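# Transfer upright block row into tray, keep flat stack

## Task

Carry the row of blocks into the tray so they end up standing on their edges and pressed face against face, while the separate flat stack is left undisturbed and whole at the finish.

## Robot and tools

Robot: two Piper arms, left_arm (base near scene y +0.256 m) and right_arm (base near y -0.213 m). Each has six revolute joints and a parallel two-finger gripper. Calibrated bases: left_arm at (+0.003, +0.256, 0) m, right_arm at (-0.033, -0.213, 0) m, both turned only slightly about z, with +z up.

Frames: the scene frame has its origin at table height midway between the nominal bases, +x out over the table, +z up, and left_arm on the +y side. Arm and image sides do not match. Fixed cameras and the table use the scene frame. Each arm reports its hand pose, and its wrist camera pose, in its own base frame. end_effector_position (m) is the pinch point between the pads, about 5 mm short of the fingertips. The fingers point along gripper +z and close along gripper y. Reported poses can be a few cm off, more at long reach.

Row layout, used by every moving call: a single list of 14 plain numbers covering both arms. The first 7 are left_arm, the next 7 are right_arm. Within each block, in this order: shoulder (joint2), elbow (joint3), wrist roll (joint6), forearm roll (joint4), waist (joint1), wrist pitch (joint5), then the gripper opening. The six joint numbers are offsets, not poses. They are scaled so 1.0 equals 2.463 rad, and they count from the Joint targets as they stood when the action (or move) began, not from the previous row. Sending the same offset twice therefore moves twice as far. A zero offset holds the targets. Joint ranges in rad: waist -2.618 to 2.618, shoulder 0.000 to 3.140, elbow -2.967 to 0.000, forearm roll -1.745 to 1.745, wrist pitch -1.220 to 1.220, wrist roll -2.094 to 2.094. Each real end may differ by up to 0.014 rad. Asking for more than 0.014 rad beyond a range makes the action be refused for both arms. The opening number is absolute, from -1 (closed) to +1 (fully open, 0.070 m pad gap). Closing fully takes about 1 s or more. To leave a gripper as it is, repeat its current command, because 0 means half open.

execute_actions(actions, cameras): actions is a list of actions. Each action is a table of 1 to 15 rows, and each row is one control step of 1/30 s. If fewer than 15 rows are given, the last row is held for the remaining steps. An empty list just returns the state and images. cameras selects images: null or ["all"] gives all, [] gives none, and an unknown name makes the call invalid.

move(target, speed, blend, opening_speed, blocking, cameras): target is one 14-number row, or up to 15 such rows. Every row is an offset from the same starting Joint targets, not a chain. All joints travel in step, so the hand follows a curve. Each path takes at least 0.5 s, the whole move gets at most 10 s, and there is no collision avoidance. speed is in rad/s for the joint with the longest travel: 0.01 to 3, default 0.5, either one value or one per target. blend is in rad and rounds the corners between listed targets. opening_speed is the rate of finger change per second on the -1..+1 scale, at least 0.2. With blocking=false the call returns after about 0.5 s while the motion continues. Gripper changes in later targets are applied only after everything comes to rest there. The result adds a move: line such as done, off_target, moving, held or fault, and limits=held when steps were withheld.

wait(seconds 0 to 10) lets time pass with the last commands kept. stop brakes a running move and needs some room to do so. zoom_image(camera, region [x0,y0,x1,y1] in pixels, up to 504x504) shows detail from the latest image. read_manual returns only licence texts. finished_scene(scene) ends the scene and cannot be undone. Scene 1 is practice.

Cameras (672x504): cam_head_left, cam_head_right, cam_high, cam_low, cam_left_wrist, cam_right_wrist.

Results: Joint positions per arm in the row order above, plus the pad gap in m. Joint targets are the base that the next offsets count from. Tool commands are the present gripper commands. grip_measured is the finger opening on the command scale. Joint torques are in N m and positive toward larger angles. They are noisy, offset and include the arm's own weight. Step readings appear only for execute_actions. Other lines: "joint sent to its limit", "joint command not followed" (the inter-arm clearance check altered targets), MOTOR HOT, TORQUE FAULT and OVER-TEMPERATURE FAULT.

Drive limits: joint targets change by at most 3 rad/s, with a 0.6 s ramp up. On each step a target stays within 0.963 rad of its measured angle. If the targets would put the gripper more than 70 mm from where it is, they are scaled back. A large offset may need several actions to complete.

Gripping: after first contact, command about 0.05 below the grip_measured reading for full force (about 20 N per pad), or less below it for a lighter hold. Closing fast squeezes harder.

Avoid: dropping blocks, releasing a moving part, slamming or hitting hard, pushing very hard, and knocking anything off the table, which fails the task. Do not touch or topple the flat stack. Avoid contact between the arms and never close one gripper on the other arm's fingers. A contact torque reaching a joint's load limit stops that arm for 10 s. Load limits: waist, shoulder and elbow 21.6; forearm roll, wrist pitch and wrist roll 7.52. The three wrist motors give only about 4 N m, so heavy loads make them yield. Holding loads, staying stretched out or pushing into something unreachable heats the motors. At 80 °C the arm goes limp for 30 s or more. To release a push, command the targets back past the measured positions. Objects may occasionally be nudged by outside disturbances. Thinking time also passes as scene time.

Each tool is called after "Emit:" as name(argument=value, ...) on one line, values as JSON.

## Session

Emit:
execute_actions(actions=[])

Emit:
zoom_image(camera="cam_high", region=[180, 160, 620, 440])

Scene clock: 0.00 s.
left_arm: end_effector_position=(+0.6553, +0.2153, +0.2133) grip_measured=+1.00 end_effector_quat_wxyz=(+0.695, -0.210, +0.656, +0.206) | right_arm: end_effector_position=(+0.0955, -0.2493, +0.1026) grip_measured=+1.00 end_effector_quat_wxyz=(+0.119, +0.888, +0.440, -0.063)
Joint names: [shoulder, elbow, wrist roll, forearm roll, waist, wrist pitch]
Joint positions: left_arm=[2.438 -1.964 0.696 -0.787 0.19 -0.594 0.07] | right_arm=[1.361 -0.817 1.213 -0.166 -1.099 0.883 0.07]
Joint torques (N m): no reading
Joint targets: left_arm=[2.438 -1.964 0.696 -0.787 0.190 -0.594] | right_arm=[1.361 -0.817 1.213 -0.166 -1.099 0.883]
Tool commands: left_gripper/opening=+1.0 right_gripper/opening=+1.0

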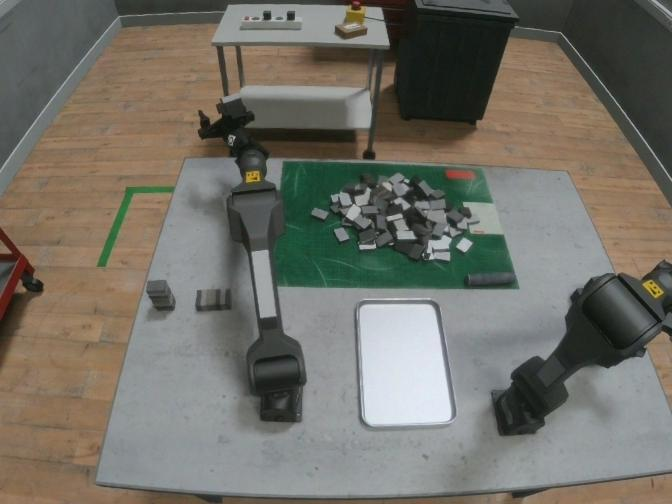

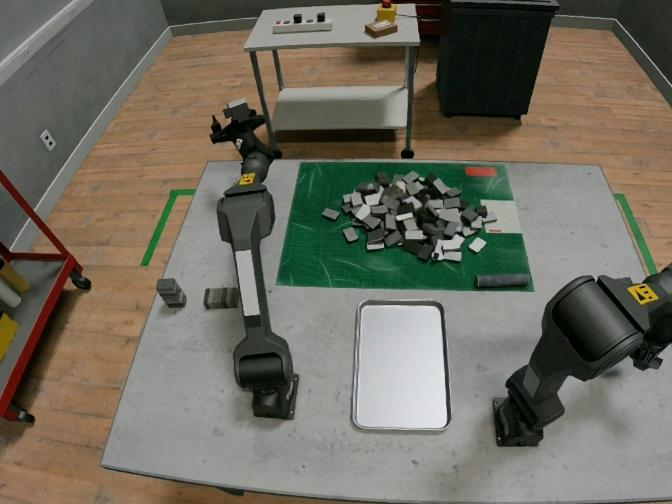

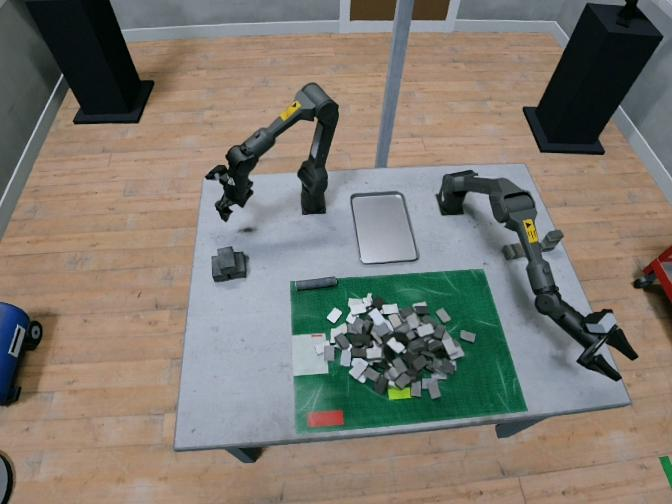

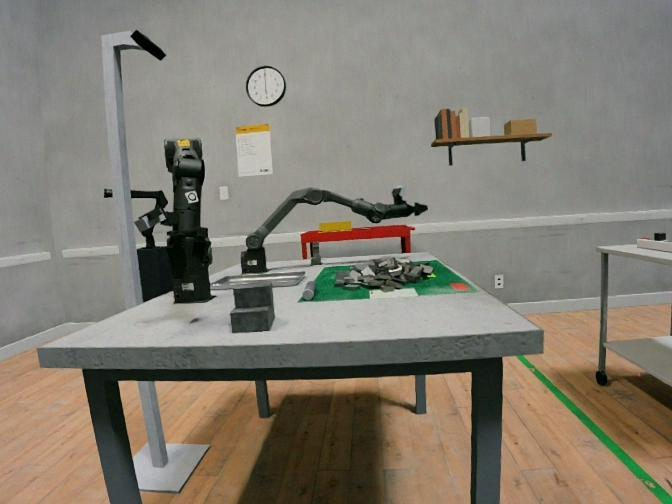

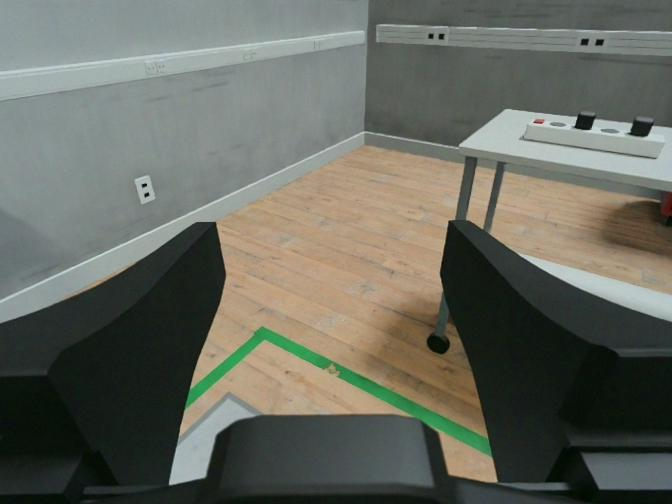

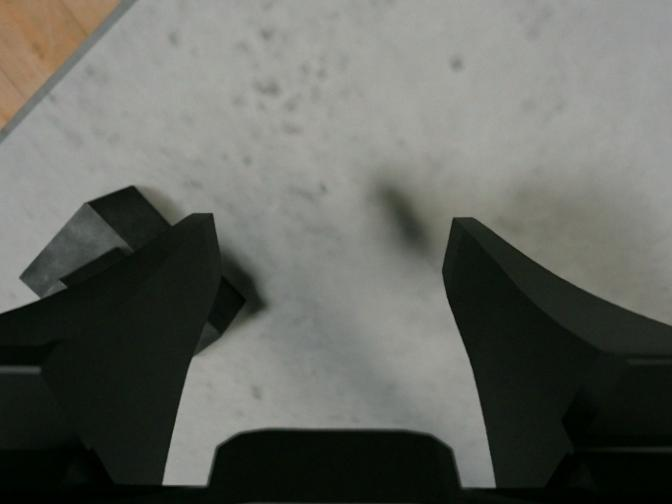

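Scaled by 1.145.

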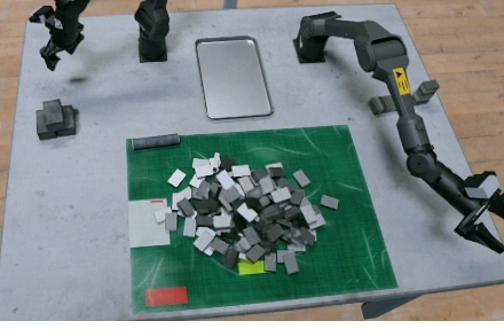

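Emit:
move(target=[-0.3605,0.1681,-0.2826,0.3195,0.2274,0.7284,1,0,0,0,0,0,0,1], speed=1.3, cameras=["cam_left_wrist","cam_low","cam_high"])

Emit:
zoom_image(camera="cam_left_wrist", region=[120, 100, 500, 420])

Scene clock: 3.17 s.
left_arm: end_effector_position=(+0.2769, +0.2580, +0.2510) grip_measured=+1.00 end_effector_quat_wxyz=(+0.211, -0.357, +0.906, +0.083) | right_arm: end_effector_position=(+0.0955, -0.2493, +0.1026) grip_measured=+1.00 end_effector_quat_wxyz=(+0.119, +0.888, +0.440, -0.063)
Joint positions: left_arm=[1.549 -1.55 0 0 0.75 1.2 0.07] | right_arm=[1.361 -0.817 1.213 -0.166 -1.099 0.883 0.07]
Joint torques (N m): left_arm=[-4.19 -2.48 0.1 -0.16 -0.57 -0.6] | right_arm=[-3.35 -4.93 -0.01 -0.26 -0.28 -0.15]
Joint targets: left_arm=[1.550 -1.550 -0.001 -0.001 0.750 1.200] | right_arm=[1.361 -0.817 1.213 -0.166 -1.099 0.883]
move: done
Images, in order (width x height): cam_high 672x504, cam_low 672x504, cam_left_wrist 672x504.

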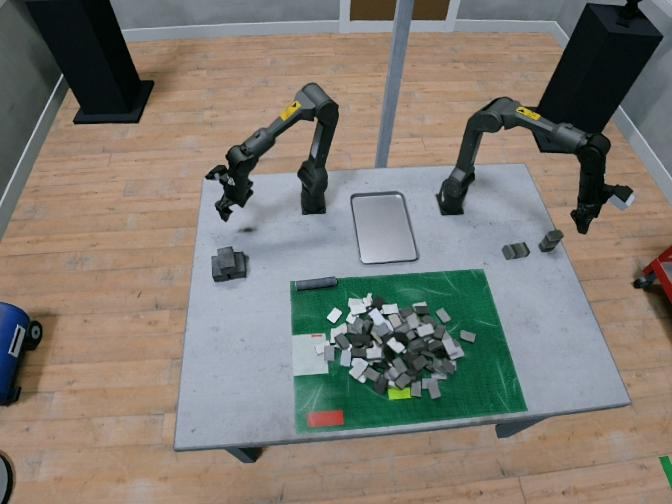

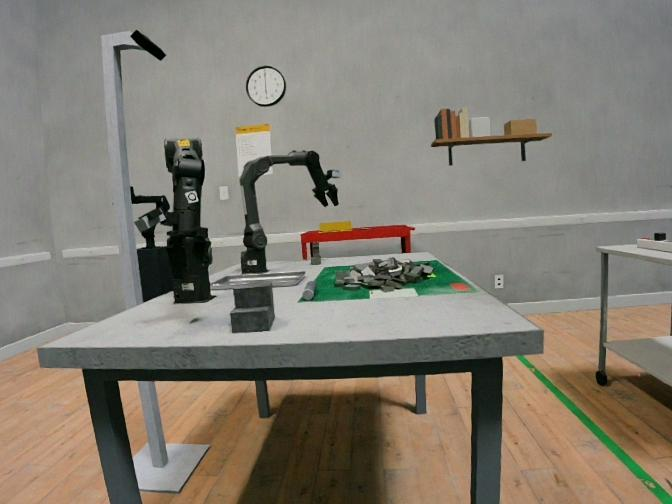

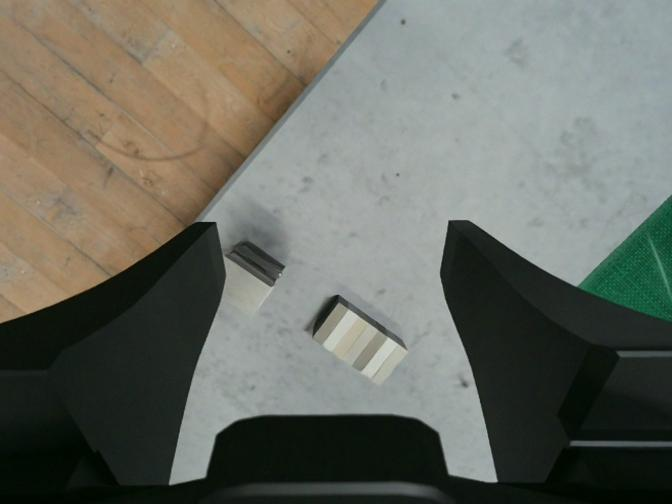

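Scaled by 1.326.

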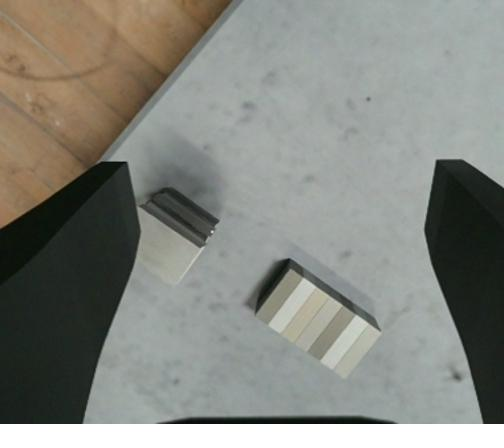

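Emit:
move(target=[-0.0272,0.1562,0.227,0,-0.0361,0,1,0,0,0,0,0,0,1], speed=1, cameras=["cam_left_wrist","cam_low","cam_high","cam_head_left"])

Emit:
zoom_image(camera="cam_left_wrist", region=[170, 60, 500, 320])

Emit:
zoom_image(camera="cam_head_left", region=[130, 260, 250, 330])

Emit:
zoom_image(camera="cam_high", region=[480, 210, 600, 280])

Scene clock: 6.37 s.
left_arm: end_effector_position=(+0.2316, +0.1800, +0.1515) grip_measured=+1.00 end_effector_quat_wxyz=(+0.057, -0.051, +0.996, +0.039) | right_arm: end_effector_position=(+0.0955, -0.2493, +0.1026) grip_measured=+1.00 end_effector_quat_wxyz=(+0.119, +0.888, +0.440, -0.063)
Joint positions: left_arm=[1.483 -1.163 0.559 0 0.661 1.2 0.07] | right_arm=[1.361 -0.817 1.213 -0.166 -1.099 0.883 0.07]
Joint torques (N m): left_arm=[-4.44 -2.96 -0.09 -0.11 -0.22 -0.12] | right_arm=[-3.21 -5.01 -0.04 -0.24 -0.57 -0.14]
Joint targets: left_arm=[1.483 -1.165 0.559 -0.001 0.661 1.200] | right_arm=[1.361 -0.817 1.213 -0.166 -1.099 0.883]
move: done
Images, in order (width x height): cam_head_left 672x504, cam_high 672x504, cam_low 672x504, cam_left_wrist 672x504.

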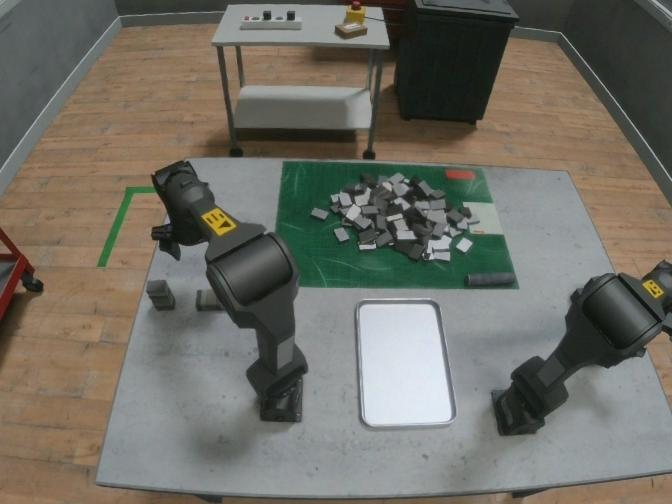

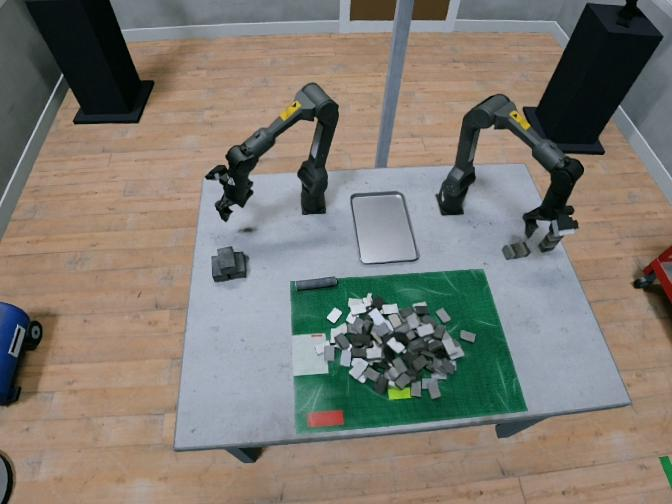

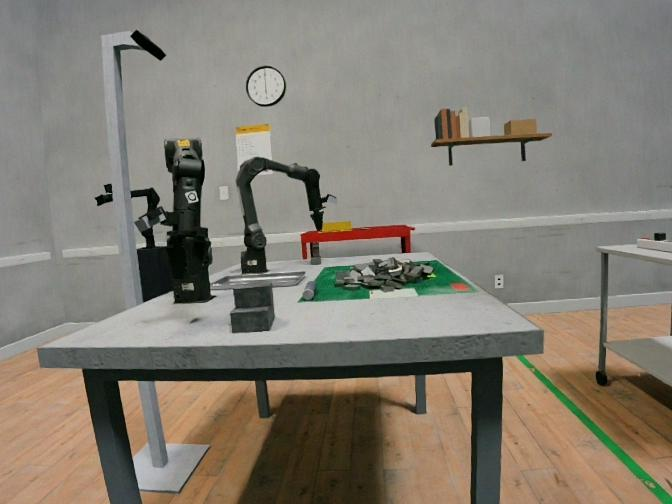

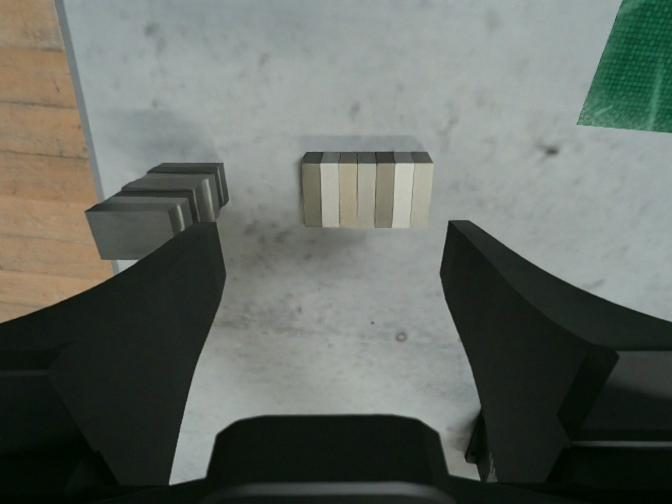

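Scaled by 1.527.

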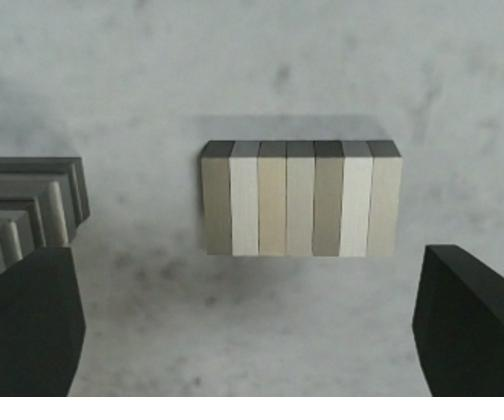

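Scaled by 4.200.

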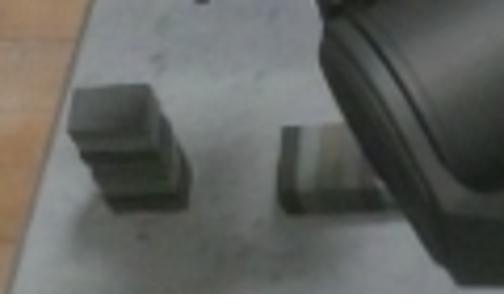

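Scaled by 4.200.

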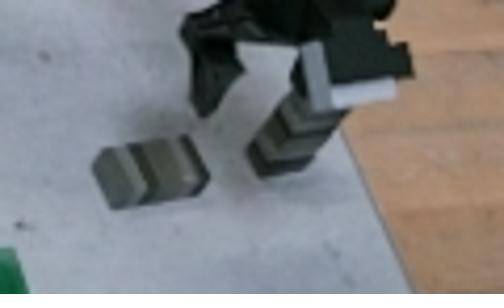

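Emit:
move(target=[0.0292,0.122,0.6045,0.0004,-0.019,-0.0943,1,0,0,0,0,0,0,1], speed=1, cameras=["cam_left_wrist","cam_low","cam_high","cam_head_left"])

Emit:
zoom_image(camera="cam_high", region=[480, 210, 600, 280])

Emit:
zoom_image(camera="cam_low", region=[270, 200, 360, 290])

Scene clock: 13.43 s.
left_arm: end_effector_position=(+0.2066, +0.1456, +0.0599) grip_measured=+1.00 end_effector_quat_wxyz=(+0.000, +0.657, +0.754, -0.001) | right_arm: end_effector_position=(+0.0955, -0.2493, +0.1026) grip_measured=+1.00 end_effector_quat_wxyz=(+0.119, +0.888, +0.440, -0.063)
Joint positions: left_arm=[1.555 -0.864 2.047 0 0.614 0.969 0.07] | right_arm=[1.361 -0.817 1.213 -0.166 -1.099 0.883 0.07]
Joint torques (N m): left_arm=[-3.54 -2.03 -0.09 -0.07 -0.6 0.06] | right_arm=[-3.39 -4.97 -0.01 -0.28 -0.1 -0.17]
Joint targets: left_arm=[1.555 -0.864 2.047 0.000 0.614 0.968] | right_arm=[1.361 -0.817 1.213 -0.166 -1.099 0.883]
move: done
Images, in order (width x height): cam_head_left 672x504, cam_high 672x504, cam_low 672x504, cam_left_wrist 672x504.

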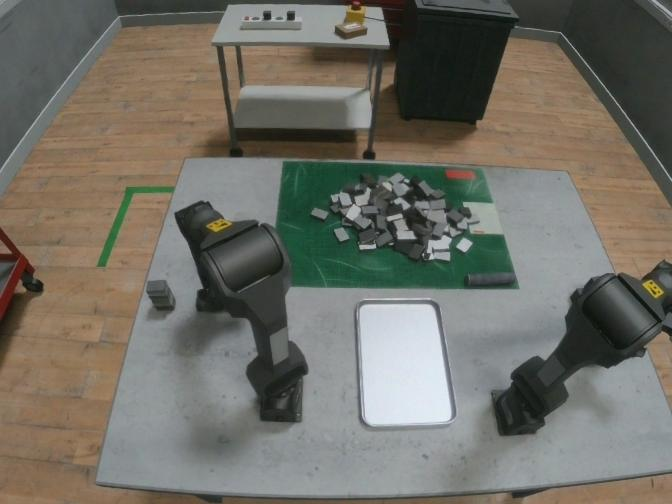

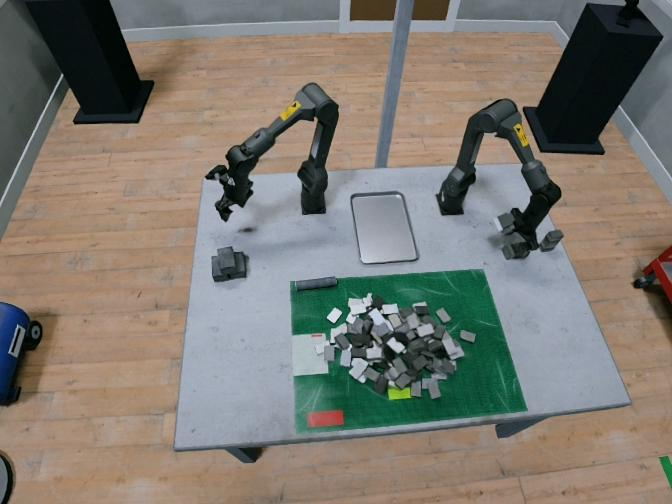

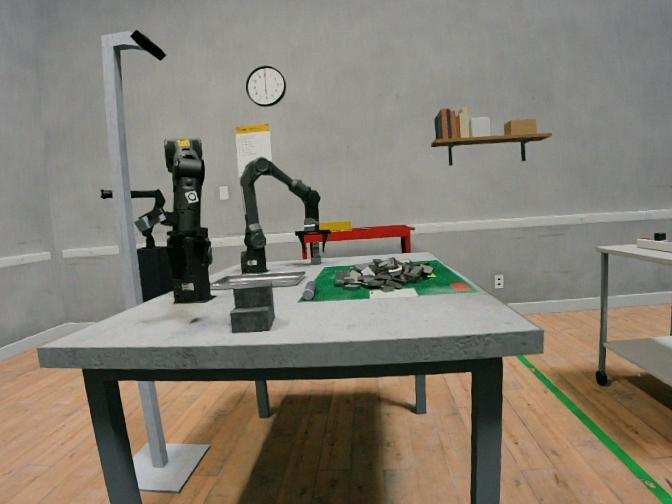

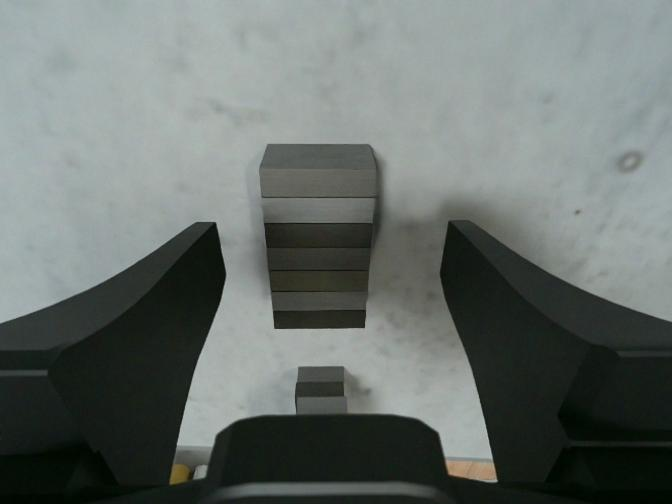

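Scaled by 4.200.

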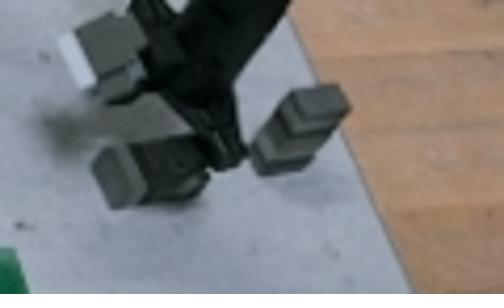

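Scaled by 5.600.

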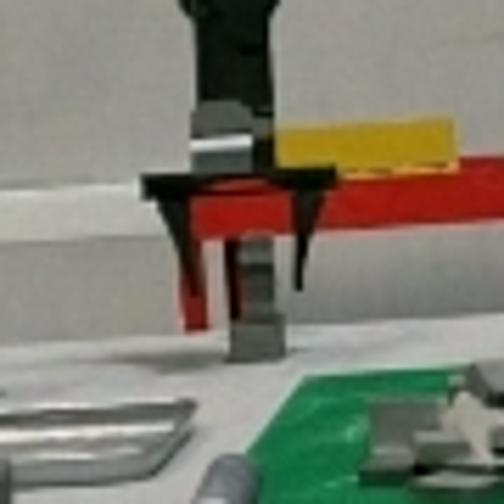

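Emit:
move(target=[0.0521,0.0337,0,0,-0.0002,-0.0862,1,0,0,0,0,0,0,1], speed=0.3, cameras=["cam_left_wrist","cam_low"])

Scene clock: 15.50 s.
left_arm: end_effector_position=(+0.2110, +0.1487, +0.0098) grip_measured=+1.00 end_effector_quat_wxyz=(+0.000, +0.657, +0.754, +0.000) | right_arm: end_effector_position=(+0.0955, -0.2493, +0.1026) grip_measured=+1.00 end_effector_quat_wxyz=(+0.119, +0.888, +0.440, -0.063)
Joint positions: left_arm=[1.684 -0.781 2.047 0 0.614 0.754 0.07] | right_arm=[1.361 -0.817 1.213 -0.166 -1.099 0.883 0.07]
Joint torques (N m): left_arm=[-4.12 -1.71 0.1 -0.09 -0.67 0.55] | right_arm=[-3.27 -5.05 -0.01 -0.26 -0.41 -0.16]
Joint targets: left_arm=[1.684 -0.781 2.047 0.000 0.614 0.756] | right_arm=[1.361 -0.817 1.213 -0.166 -1.099 0.883]
move: done
Images, in order (width x height): cam_low 672x504, cam_left_wrist 672x504.

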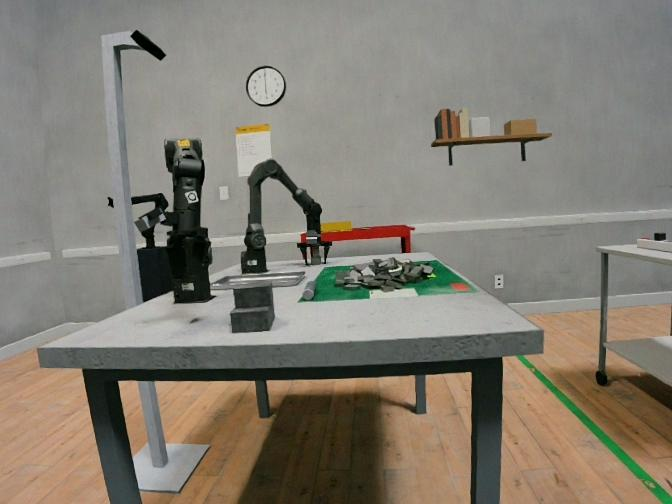

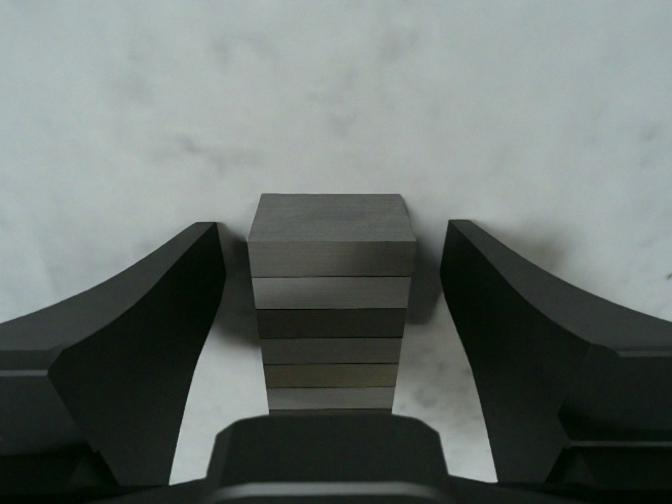

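Emit:
move(target=[0,0,0,0,0,0,0.02,0,0,0,0,0,0,1], opening_speed=0.6, cameras=["cam_left_wrist"])

Scene clock: 18.17 s.
left_arm: end_effector_position=(+0.2108, +0.1486, +0.0098) grip_measured=+0.16 end_effector_quat_wxyz=(+0.000, +0.657, +0.754, +0.000) | right_arm: end_effector_position=(+0.0955, -0.2493, +0.1026) grip_measured=+1.00 end_effector_quat_wxyz=(+0.119, +0.888, +0.440, -0.063)
Joint positions: left_arm=[1.684 -0.781 2.047 0 0.614 0.755 0.041] | right_arm=[1.361 -0.817 1.213 -0.166 -1.099 0.883 0.07]
Joint torques (N m): left_arm=[-4.59 -1.91 -0.08 -0.13 -0.49 0.37] | right_arm=[-3.21 -5.1 -0.02 -0.25 -0.62 -0.14]
Joint targets: left_arm=[1.684 -0.781 2.047 0.000 0.614 0.756] | right_arm=[1.361 -0.817 1.213 -0.166 -1.099 0.883]
move: done

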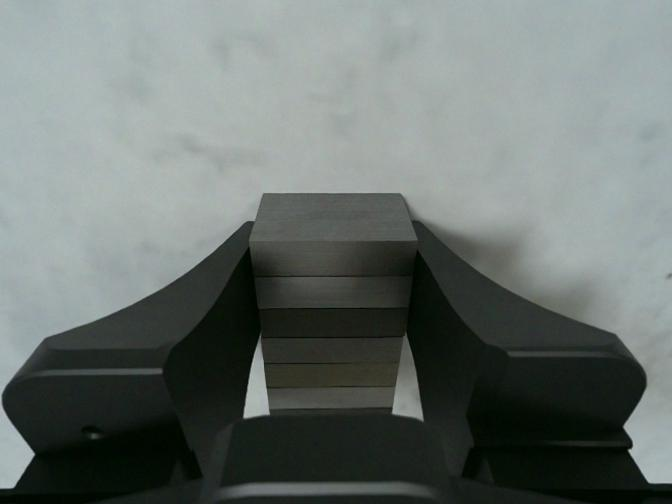

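Emit:
move(target=[-0.0152,0.0199,-0.044,0,-0.0444,-0.0052,0.02,0,0,0,0,0,0,1], speed=0.1, cameras=["cam_left_wrist","cam_high"])

Scene clock: 20.23 s.
left_arm: end_effector_position=(+0.2153, +0.1187, +0.0102) grip_measured=+0.16 end_effector_quat_wxyz=(+0.000, +0.658, +0.753, +0.000) | right_arm: end_effector_position=(+0.0955, -0.2493, +0.1026) grip_measured=+1.00 end_effector_quat_wxyz=(+0.119, +0.888, +0.440, -0.063)
Joint positions: left_arm=[1.647 -0.732 1.938 0.001 0.503 0.743 0.041] | right_arm=[1.361 -0.817 1.213 -0.166 -1.099 0.883 0.07]
Joint torques (N m): left_arm=[-4.72 -1.84 0.12 -0.07 0.08 0.01] | right_arm=[-3.17 -4.89 -0.03 -0.3 -0.22 -0.18]
Joint targets: left_arm=[1.646 -0.732 1.939 0.000 0.504 0.743] | right_arm=[1.361 -0.817 1.213 -0.166 -1.099 0.883]
move: done
Images, in order (width x height): cam_high 672x504, cam_left_wrist 672x504.

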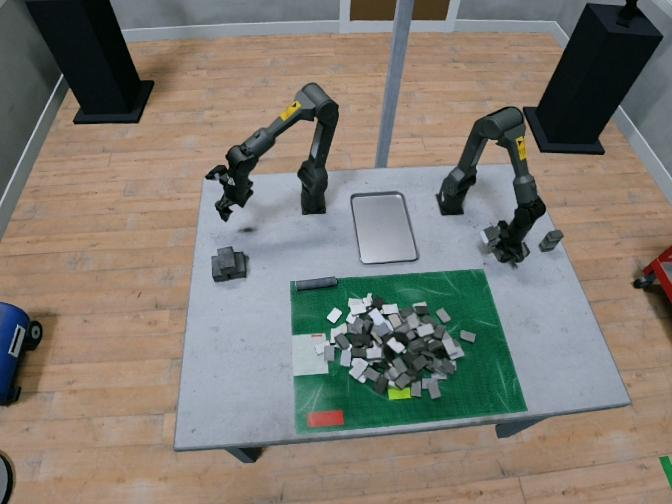

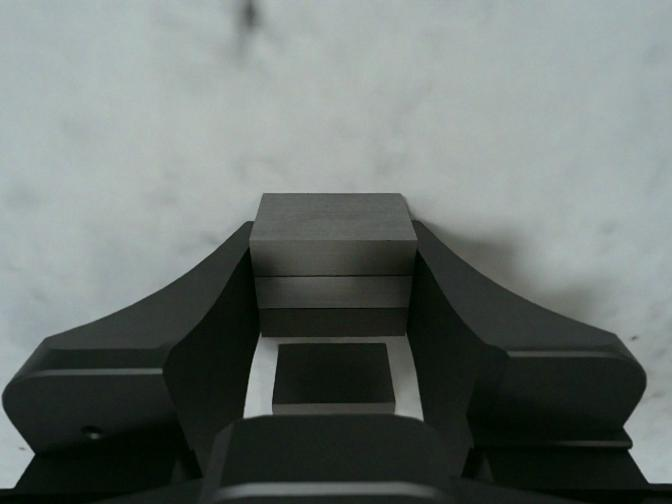

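Emit:
move(target=[-0.0037,-0.0033,0,0,0,0.0071,0.02,0,0,0,0,0,0,1], speed=0.03, cameras=["cam_left_wrist"])

Emit:
zoom_image(camera="cam_left_wrist", region=[220, 170, 450, 430])

Scene clock: 22.43 s.
left_arm: end_effector_position=(+0.2156, +0.1189, +0.0140) grip_measured=+0.16 end_effector_quat_wxyz=(+0.000, +0.658, +0.753, +0.000) | right_arm: end_effector_position=(+0.0955, -0.2493, +0.1026) grip_measured=+1.00 end_effector_quat_wxyz=(+0.119, +0.888, +0.440, -0.063)
Joint positions: left_arm=[1.637 -0.74 1.938 0.001 0.503 0.76 0.041] | right_arm=[1.361 -0.817 1.213 -0.166 -1.099 0.883 0.07]
Joint torques (N m): left_arm=[-4.78 -2.38 0.12 -0.06 0.04 0.22] | right_arm=[-3.15 -4.94 -0.04 -0.27 -0.2 -0.15]
Joint targets: left_arm=[1.637 -0.741 1.939 0.000 0.504 0.760] | right_arm=[1.361 -0.817 1.213 -0.166 -1.099 0.883]
move: done

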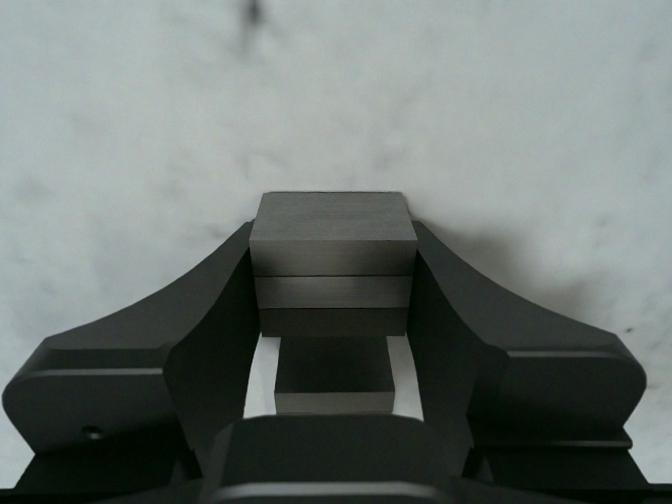

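Scaled by 1.938.

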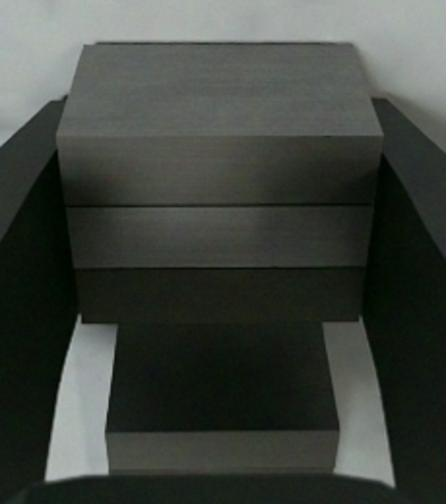

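Emit:
move(target=[[-0.0432,-0.039,0,0,0,0.083,0.02,0,0,0,0,0,0,1],[-0.0608,-0.1248,-0.0727,0,-0.7471,0.1786,0.02,0,0,0,0,0,0,1]], speed=[0.2,0.7], blend=0.05)

Scene clock: 28.53 s.
left_arm: end_effector_position=(+0.0610, -0.2546, +0.1198) grip_measured=+0.16 end_effector_quat_wxyz=(+0.009, +1.000, +0.023, +0.002) | right_arm: end_effector_position=(+0.0955, -0.2493, +0.1026) grip_measured=+1.00 end_effector_quat_wxyz=(+0.119, +0.888, +0.440, -0.063)
Joint positions: left_arm=[1.488 -1.047 1.76 0.001 -1.336 1.2 0.041] | right_arm=[1.361 -0.817 1.213 -0.166 -1.099 0.883 0.07]
Joint torques (N m): left_arm=[-4.59 -2.96 -0.05 -0.09 0 0.12] | right_arm=[-3.37 -5 -0.03 -0.29 -0.27 -0.22]
Joint targets: left_arm=[1.487 -1.048 1.760 0.000 -1.336 1.200] | right_arm=[1.361 -0.817 1.213 -0.166 -1.099 0.883]
move: done

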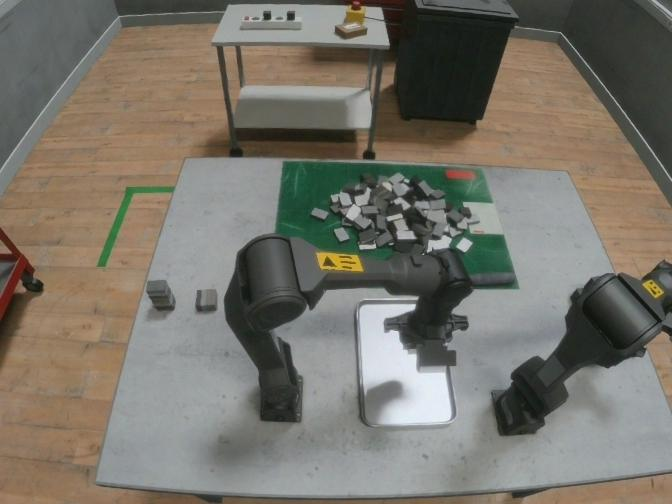

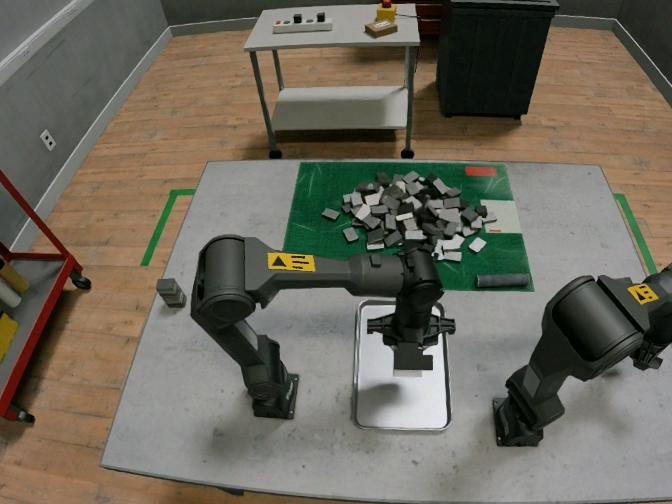

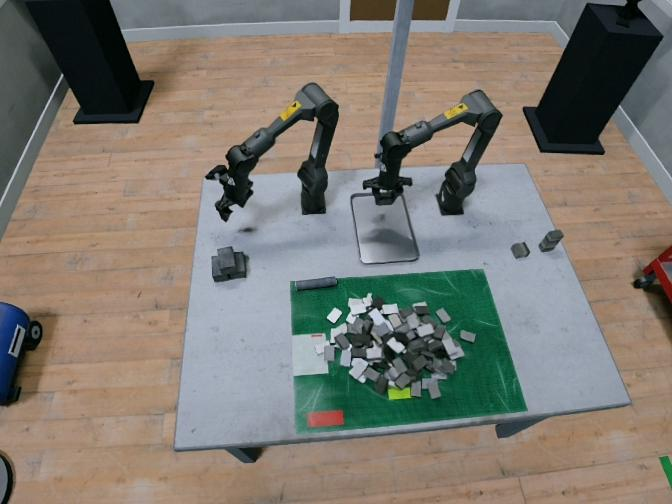

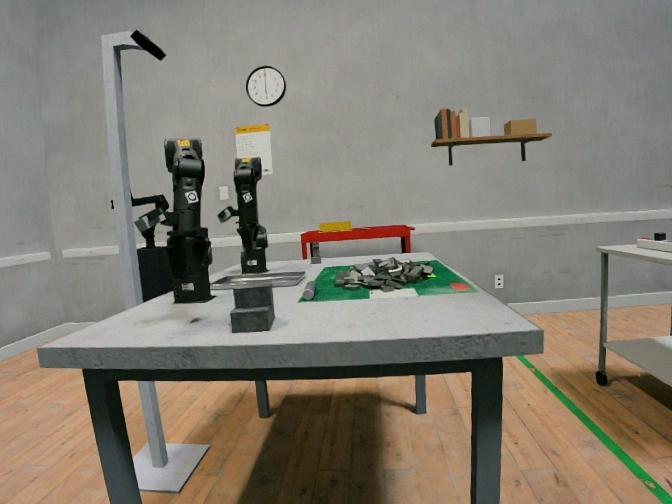

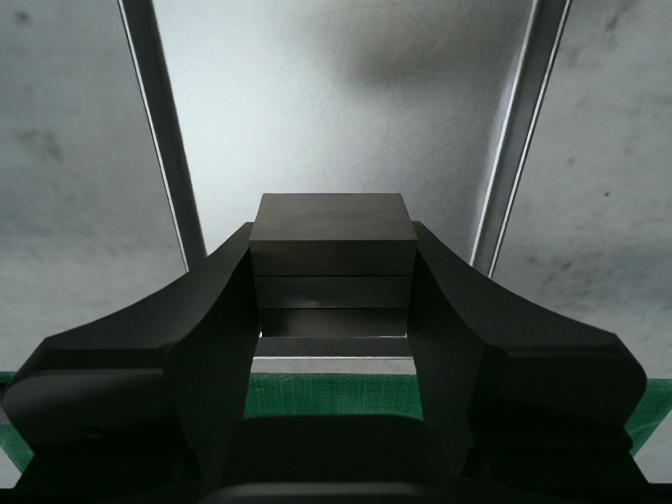

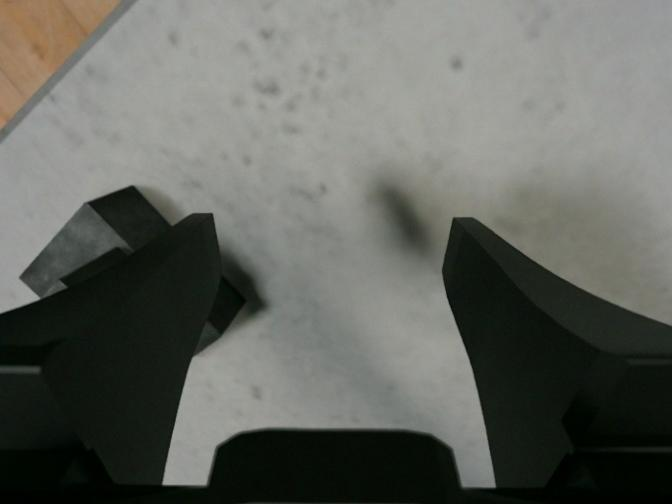

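Emit:
move(target=[[0.073,0.1045,0,0,0,-0.1698,0.02,0,0,0,0,0,0,1],[0.0772,0.1073,0,0,0,-0.1768,0.02,0,0,0,0,0,0,1]], speed=[0.4,0.03], cameras=["cam_left_wrist"])

Scene clock: 31.33 s.
left_arm: end_effector_position=(+0.0600, -0.2506, +0.0120) grip_measured=+0.16 end_effector_quat_wxyz=(+0.000, +1.000, +0.023, +0.000) | right_arm: end_effector_position=(+0.0955, -0.2493, +0.1026) grip_measured=+1.00 end_effector_quat_wxyz=(+0.119, +0.888, +0.440, -0.063)
Joint positions: left_arm=[1.678 -0.784 1.76 0.001 -1.336 0.765 0.041] | right_arm=[1.361 -0.817 1.213 -0.166 -1.099 0.883 0.07]
Joint torques (N m): left_arm=[-4.36 -1.73 0.12 -0.14 -0.63 0.07] | right_arm=[-3.3 -5.11 -0.05 -0.32 -0.11 -0.19]
Joint targets: left_arm=[1.678 -0.784 1.760 0.000 -1.336 0.765] | right_arm=[1.361 -0.817 1.213 -0.166 -1.099 0.883]
move: done

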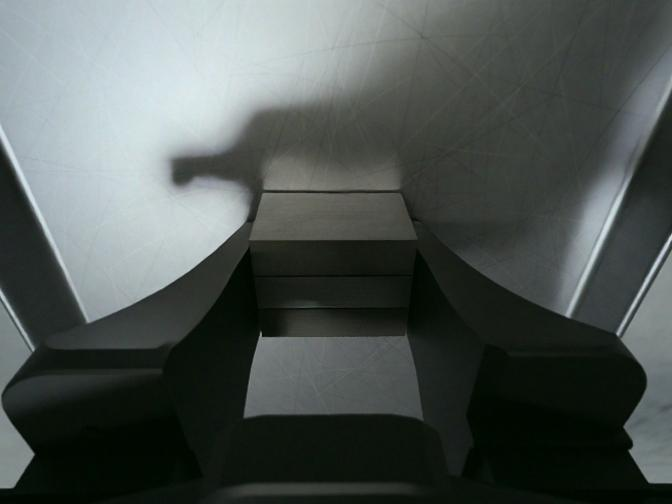

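Emit:
move(target=[0.0011,0.0007,0,0,0,-0.0018,0.02,0,0,0,0,0,0,1], speed=0.03, cameras=["cam_left_wrist"])

Emit:
zoom_image(camera="cam_left_wrist", region=[220, 150, 450, 350])

Scene clock: 32.40 s.
left_arm: end_effector_position=(+0.0600, -0.2506, +0.0112) grip_measured=+0.16 end_effector_quat_wxyz=(+0.000, +1.000, +0.023, +0.000) | right_arm: end_effector_position=(+0.0955, -0.2493, +0.1026) grip_measured=+1.00 end_effector_quat_wxyz=(+0.119, +0.888, +0.440, -0.063)
Joint positions: left_arm=[1.68 -0.782 1.76 0.001 -1.336 0.761 0.041] | right_arm=[1.361 -0.817 1.213 -0.166 -1.099 0.883 0.07]
Joint torques (N m): left_arm=[-4.23 -1.67 0.1 -0.17 -0.63 -0.01] | right_arm=[-3.26 -5.25 -0.01 -0.3 -0.48 -0.16]
Joint targets: left_arm=[1.680 -0.782 1.760 0.000 -1.336 0.760] | right_arm=[1.361 -0.817 1.213 -0.166 -1.099 0.883]
move: done

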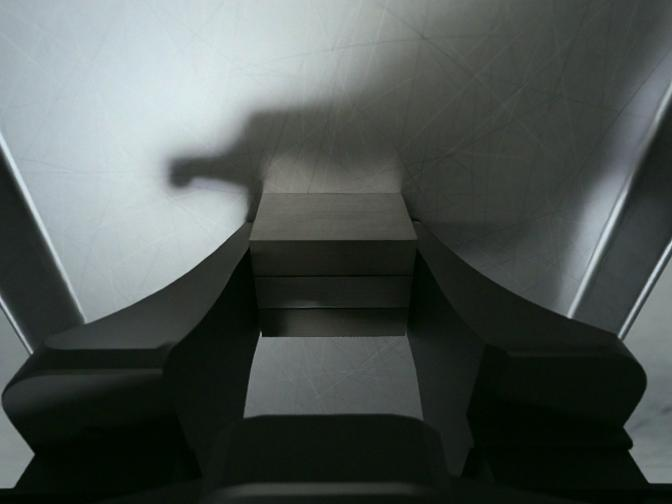

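Scaled by 2.191.

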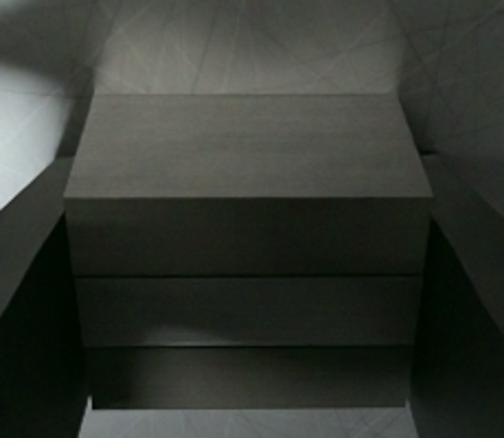

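Emit:
move(target=[[0.0008,0.0005,0,0,0,-0.0014,0.02,0,0,0,0,0,0,1],[0.0008,0.0005,0,0,0,-0.0014,0.5,0,0,0,0,0,0,1]], speed=0.05, opening_speed=0.4, cameras=["cam_left_wrist"])

Scene clock: 34.67 s.
left_arm: end_effector_position=(+0.0600, -0.2507, +0.0102) grip_measured=+0.50 end_effector_quat_wxyz=(+0.000, +1.000, +0.023, +0.000) | right_arm: end_effector_position=(+0.0955, -0.2493, +0.1026) grip_measured=+1.00 end_effector_quat_wxyz=(+0.119, +0.888, +0.440, -0.063)
Joint positions: left_arm=[1.683 -0.781 1.76 0.001 -1.336 0.757 0.052] | right_arm=[1.361 -0.817 1.213 -0.166 -1.099 0.883 0.07]
Joint torques (N m): left_arm=[-3.6 -1.76 0.07 -0.2 -0.6 -0.13] | right_arm=[-3.33 -5.11 -0.02 -0.3 -0.41 -0.15]
Joint targets: left_arm=[1.682 -0.781 1.760 0.000 -1.336 0.757] | right_arm=[1.361 -0.817 1.213 -0.166 -1.099 0.883]
move: done

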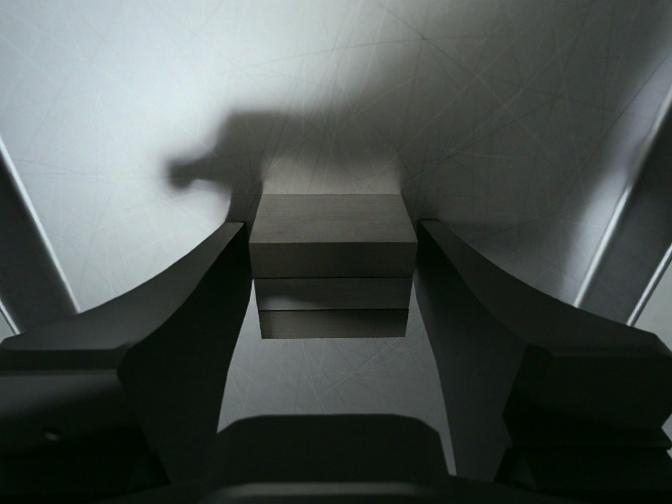

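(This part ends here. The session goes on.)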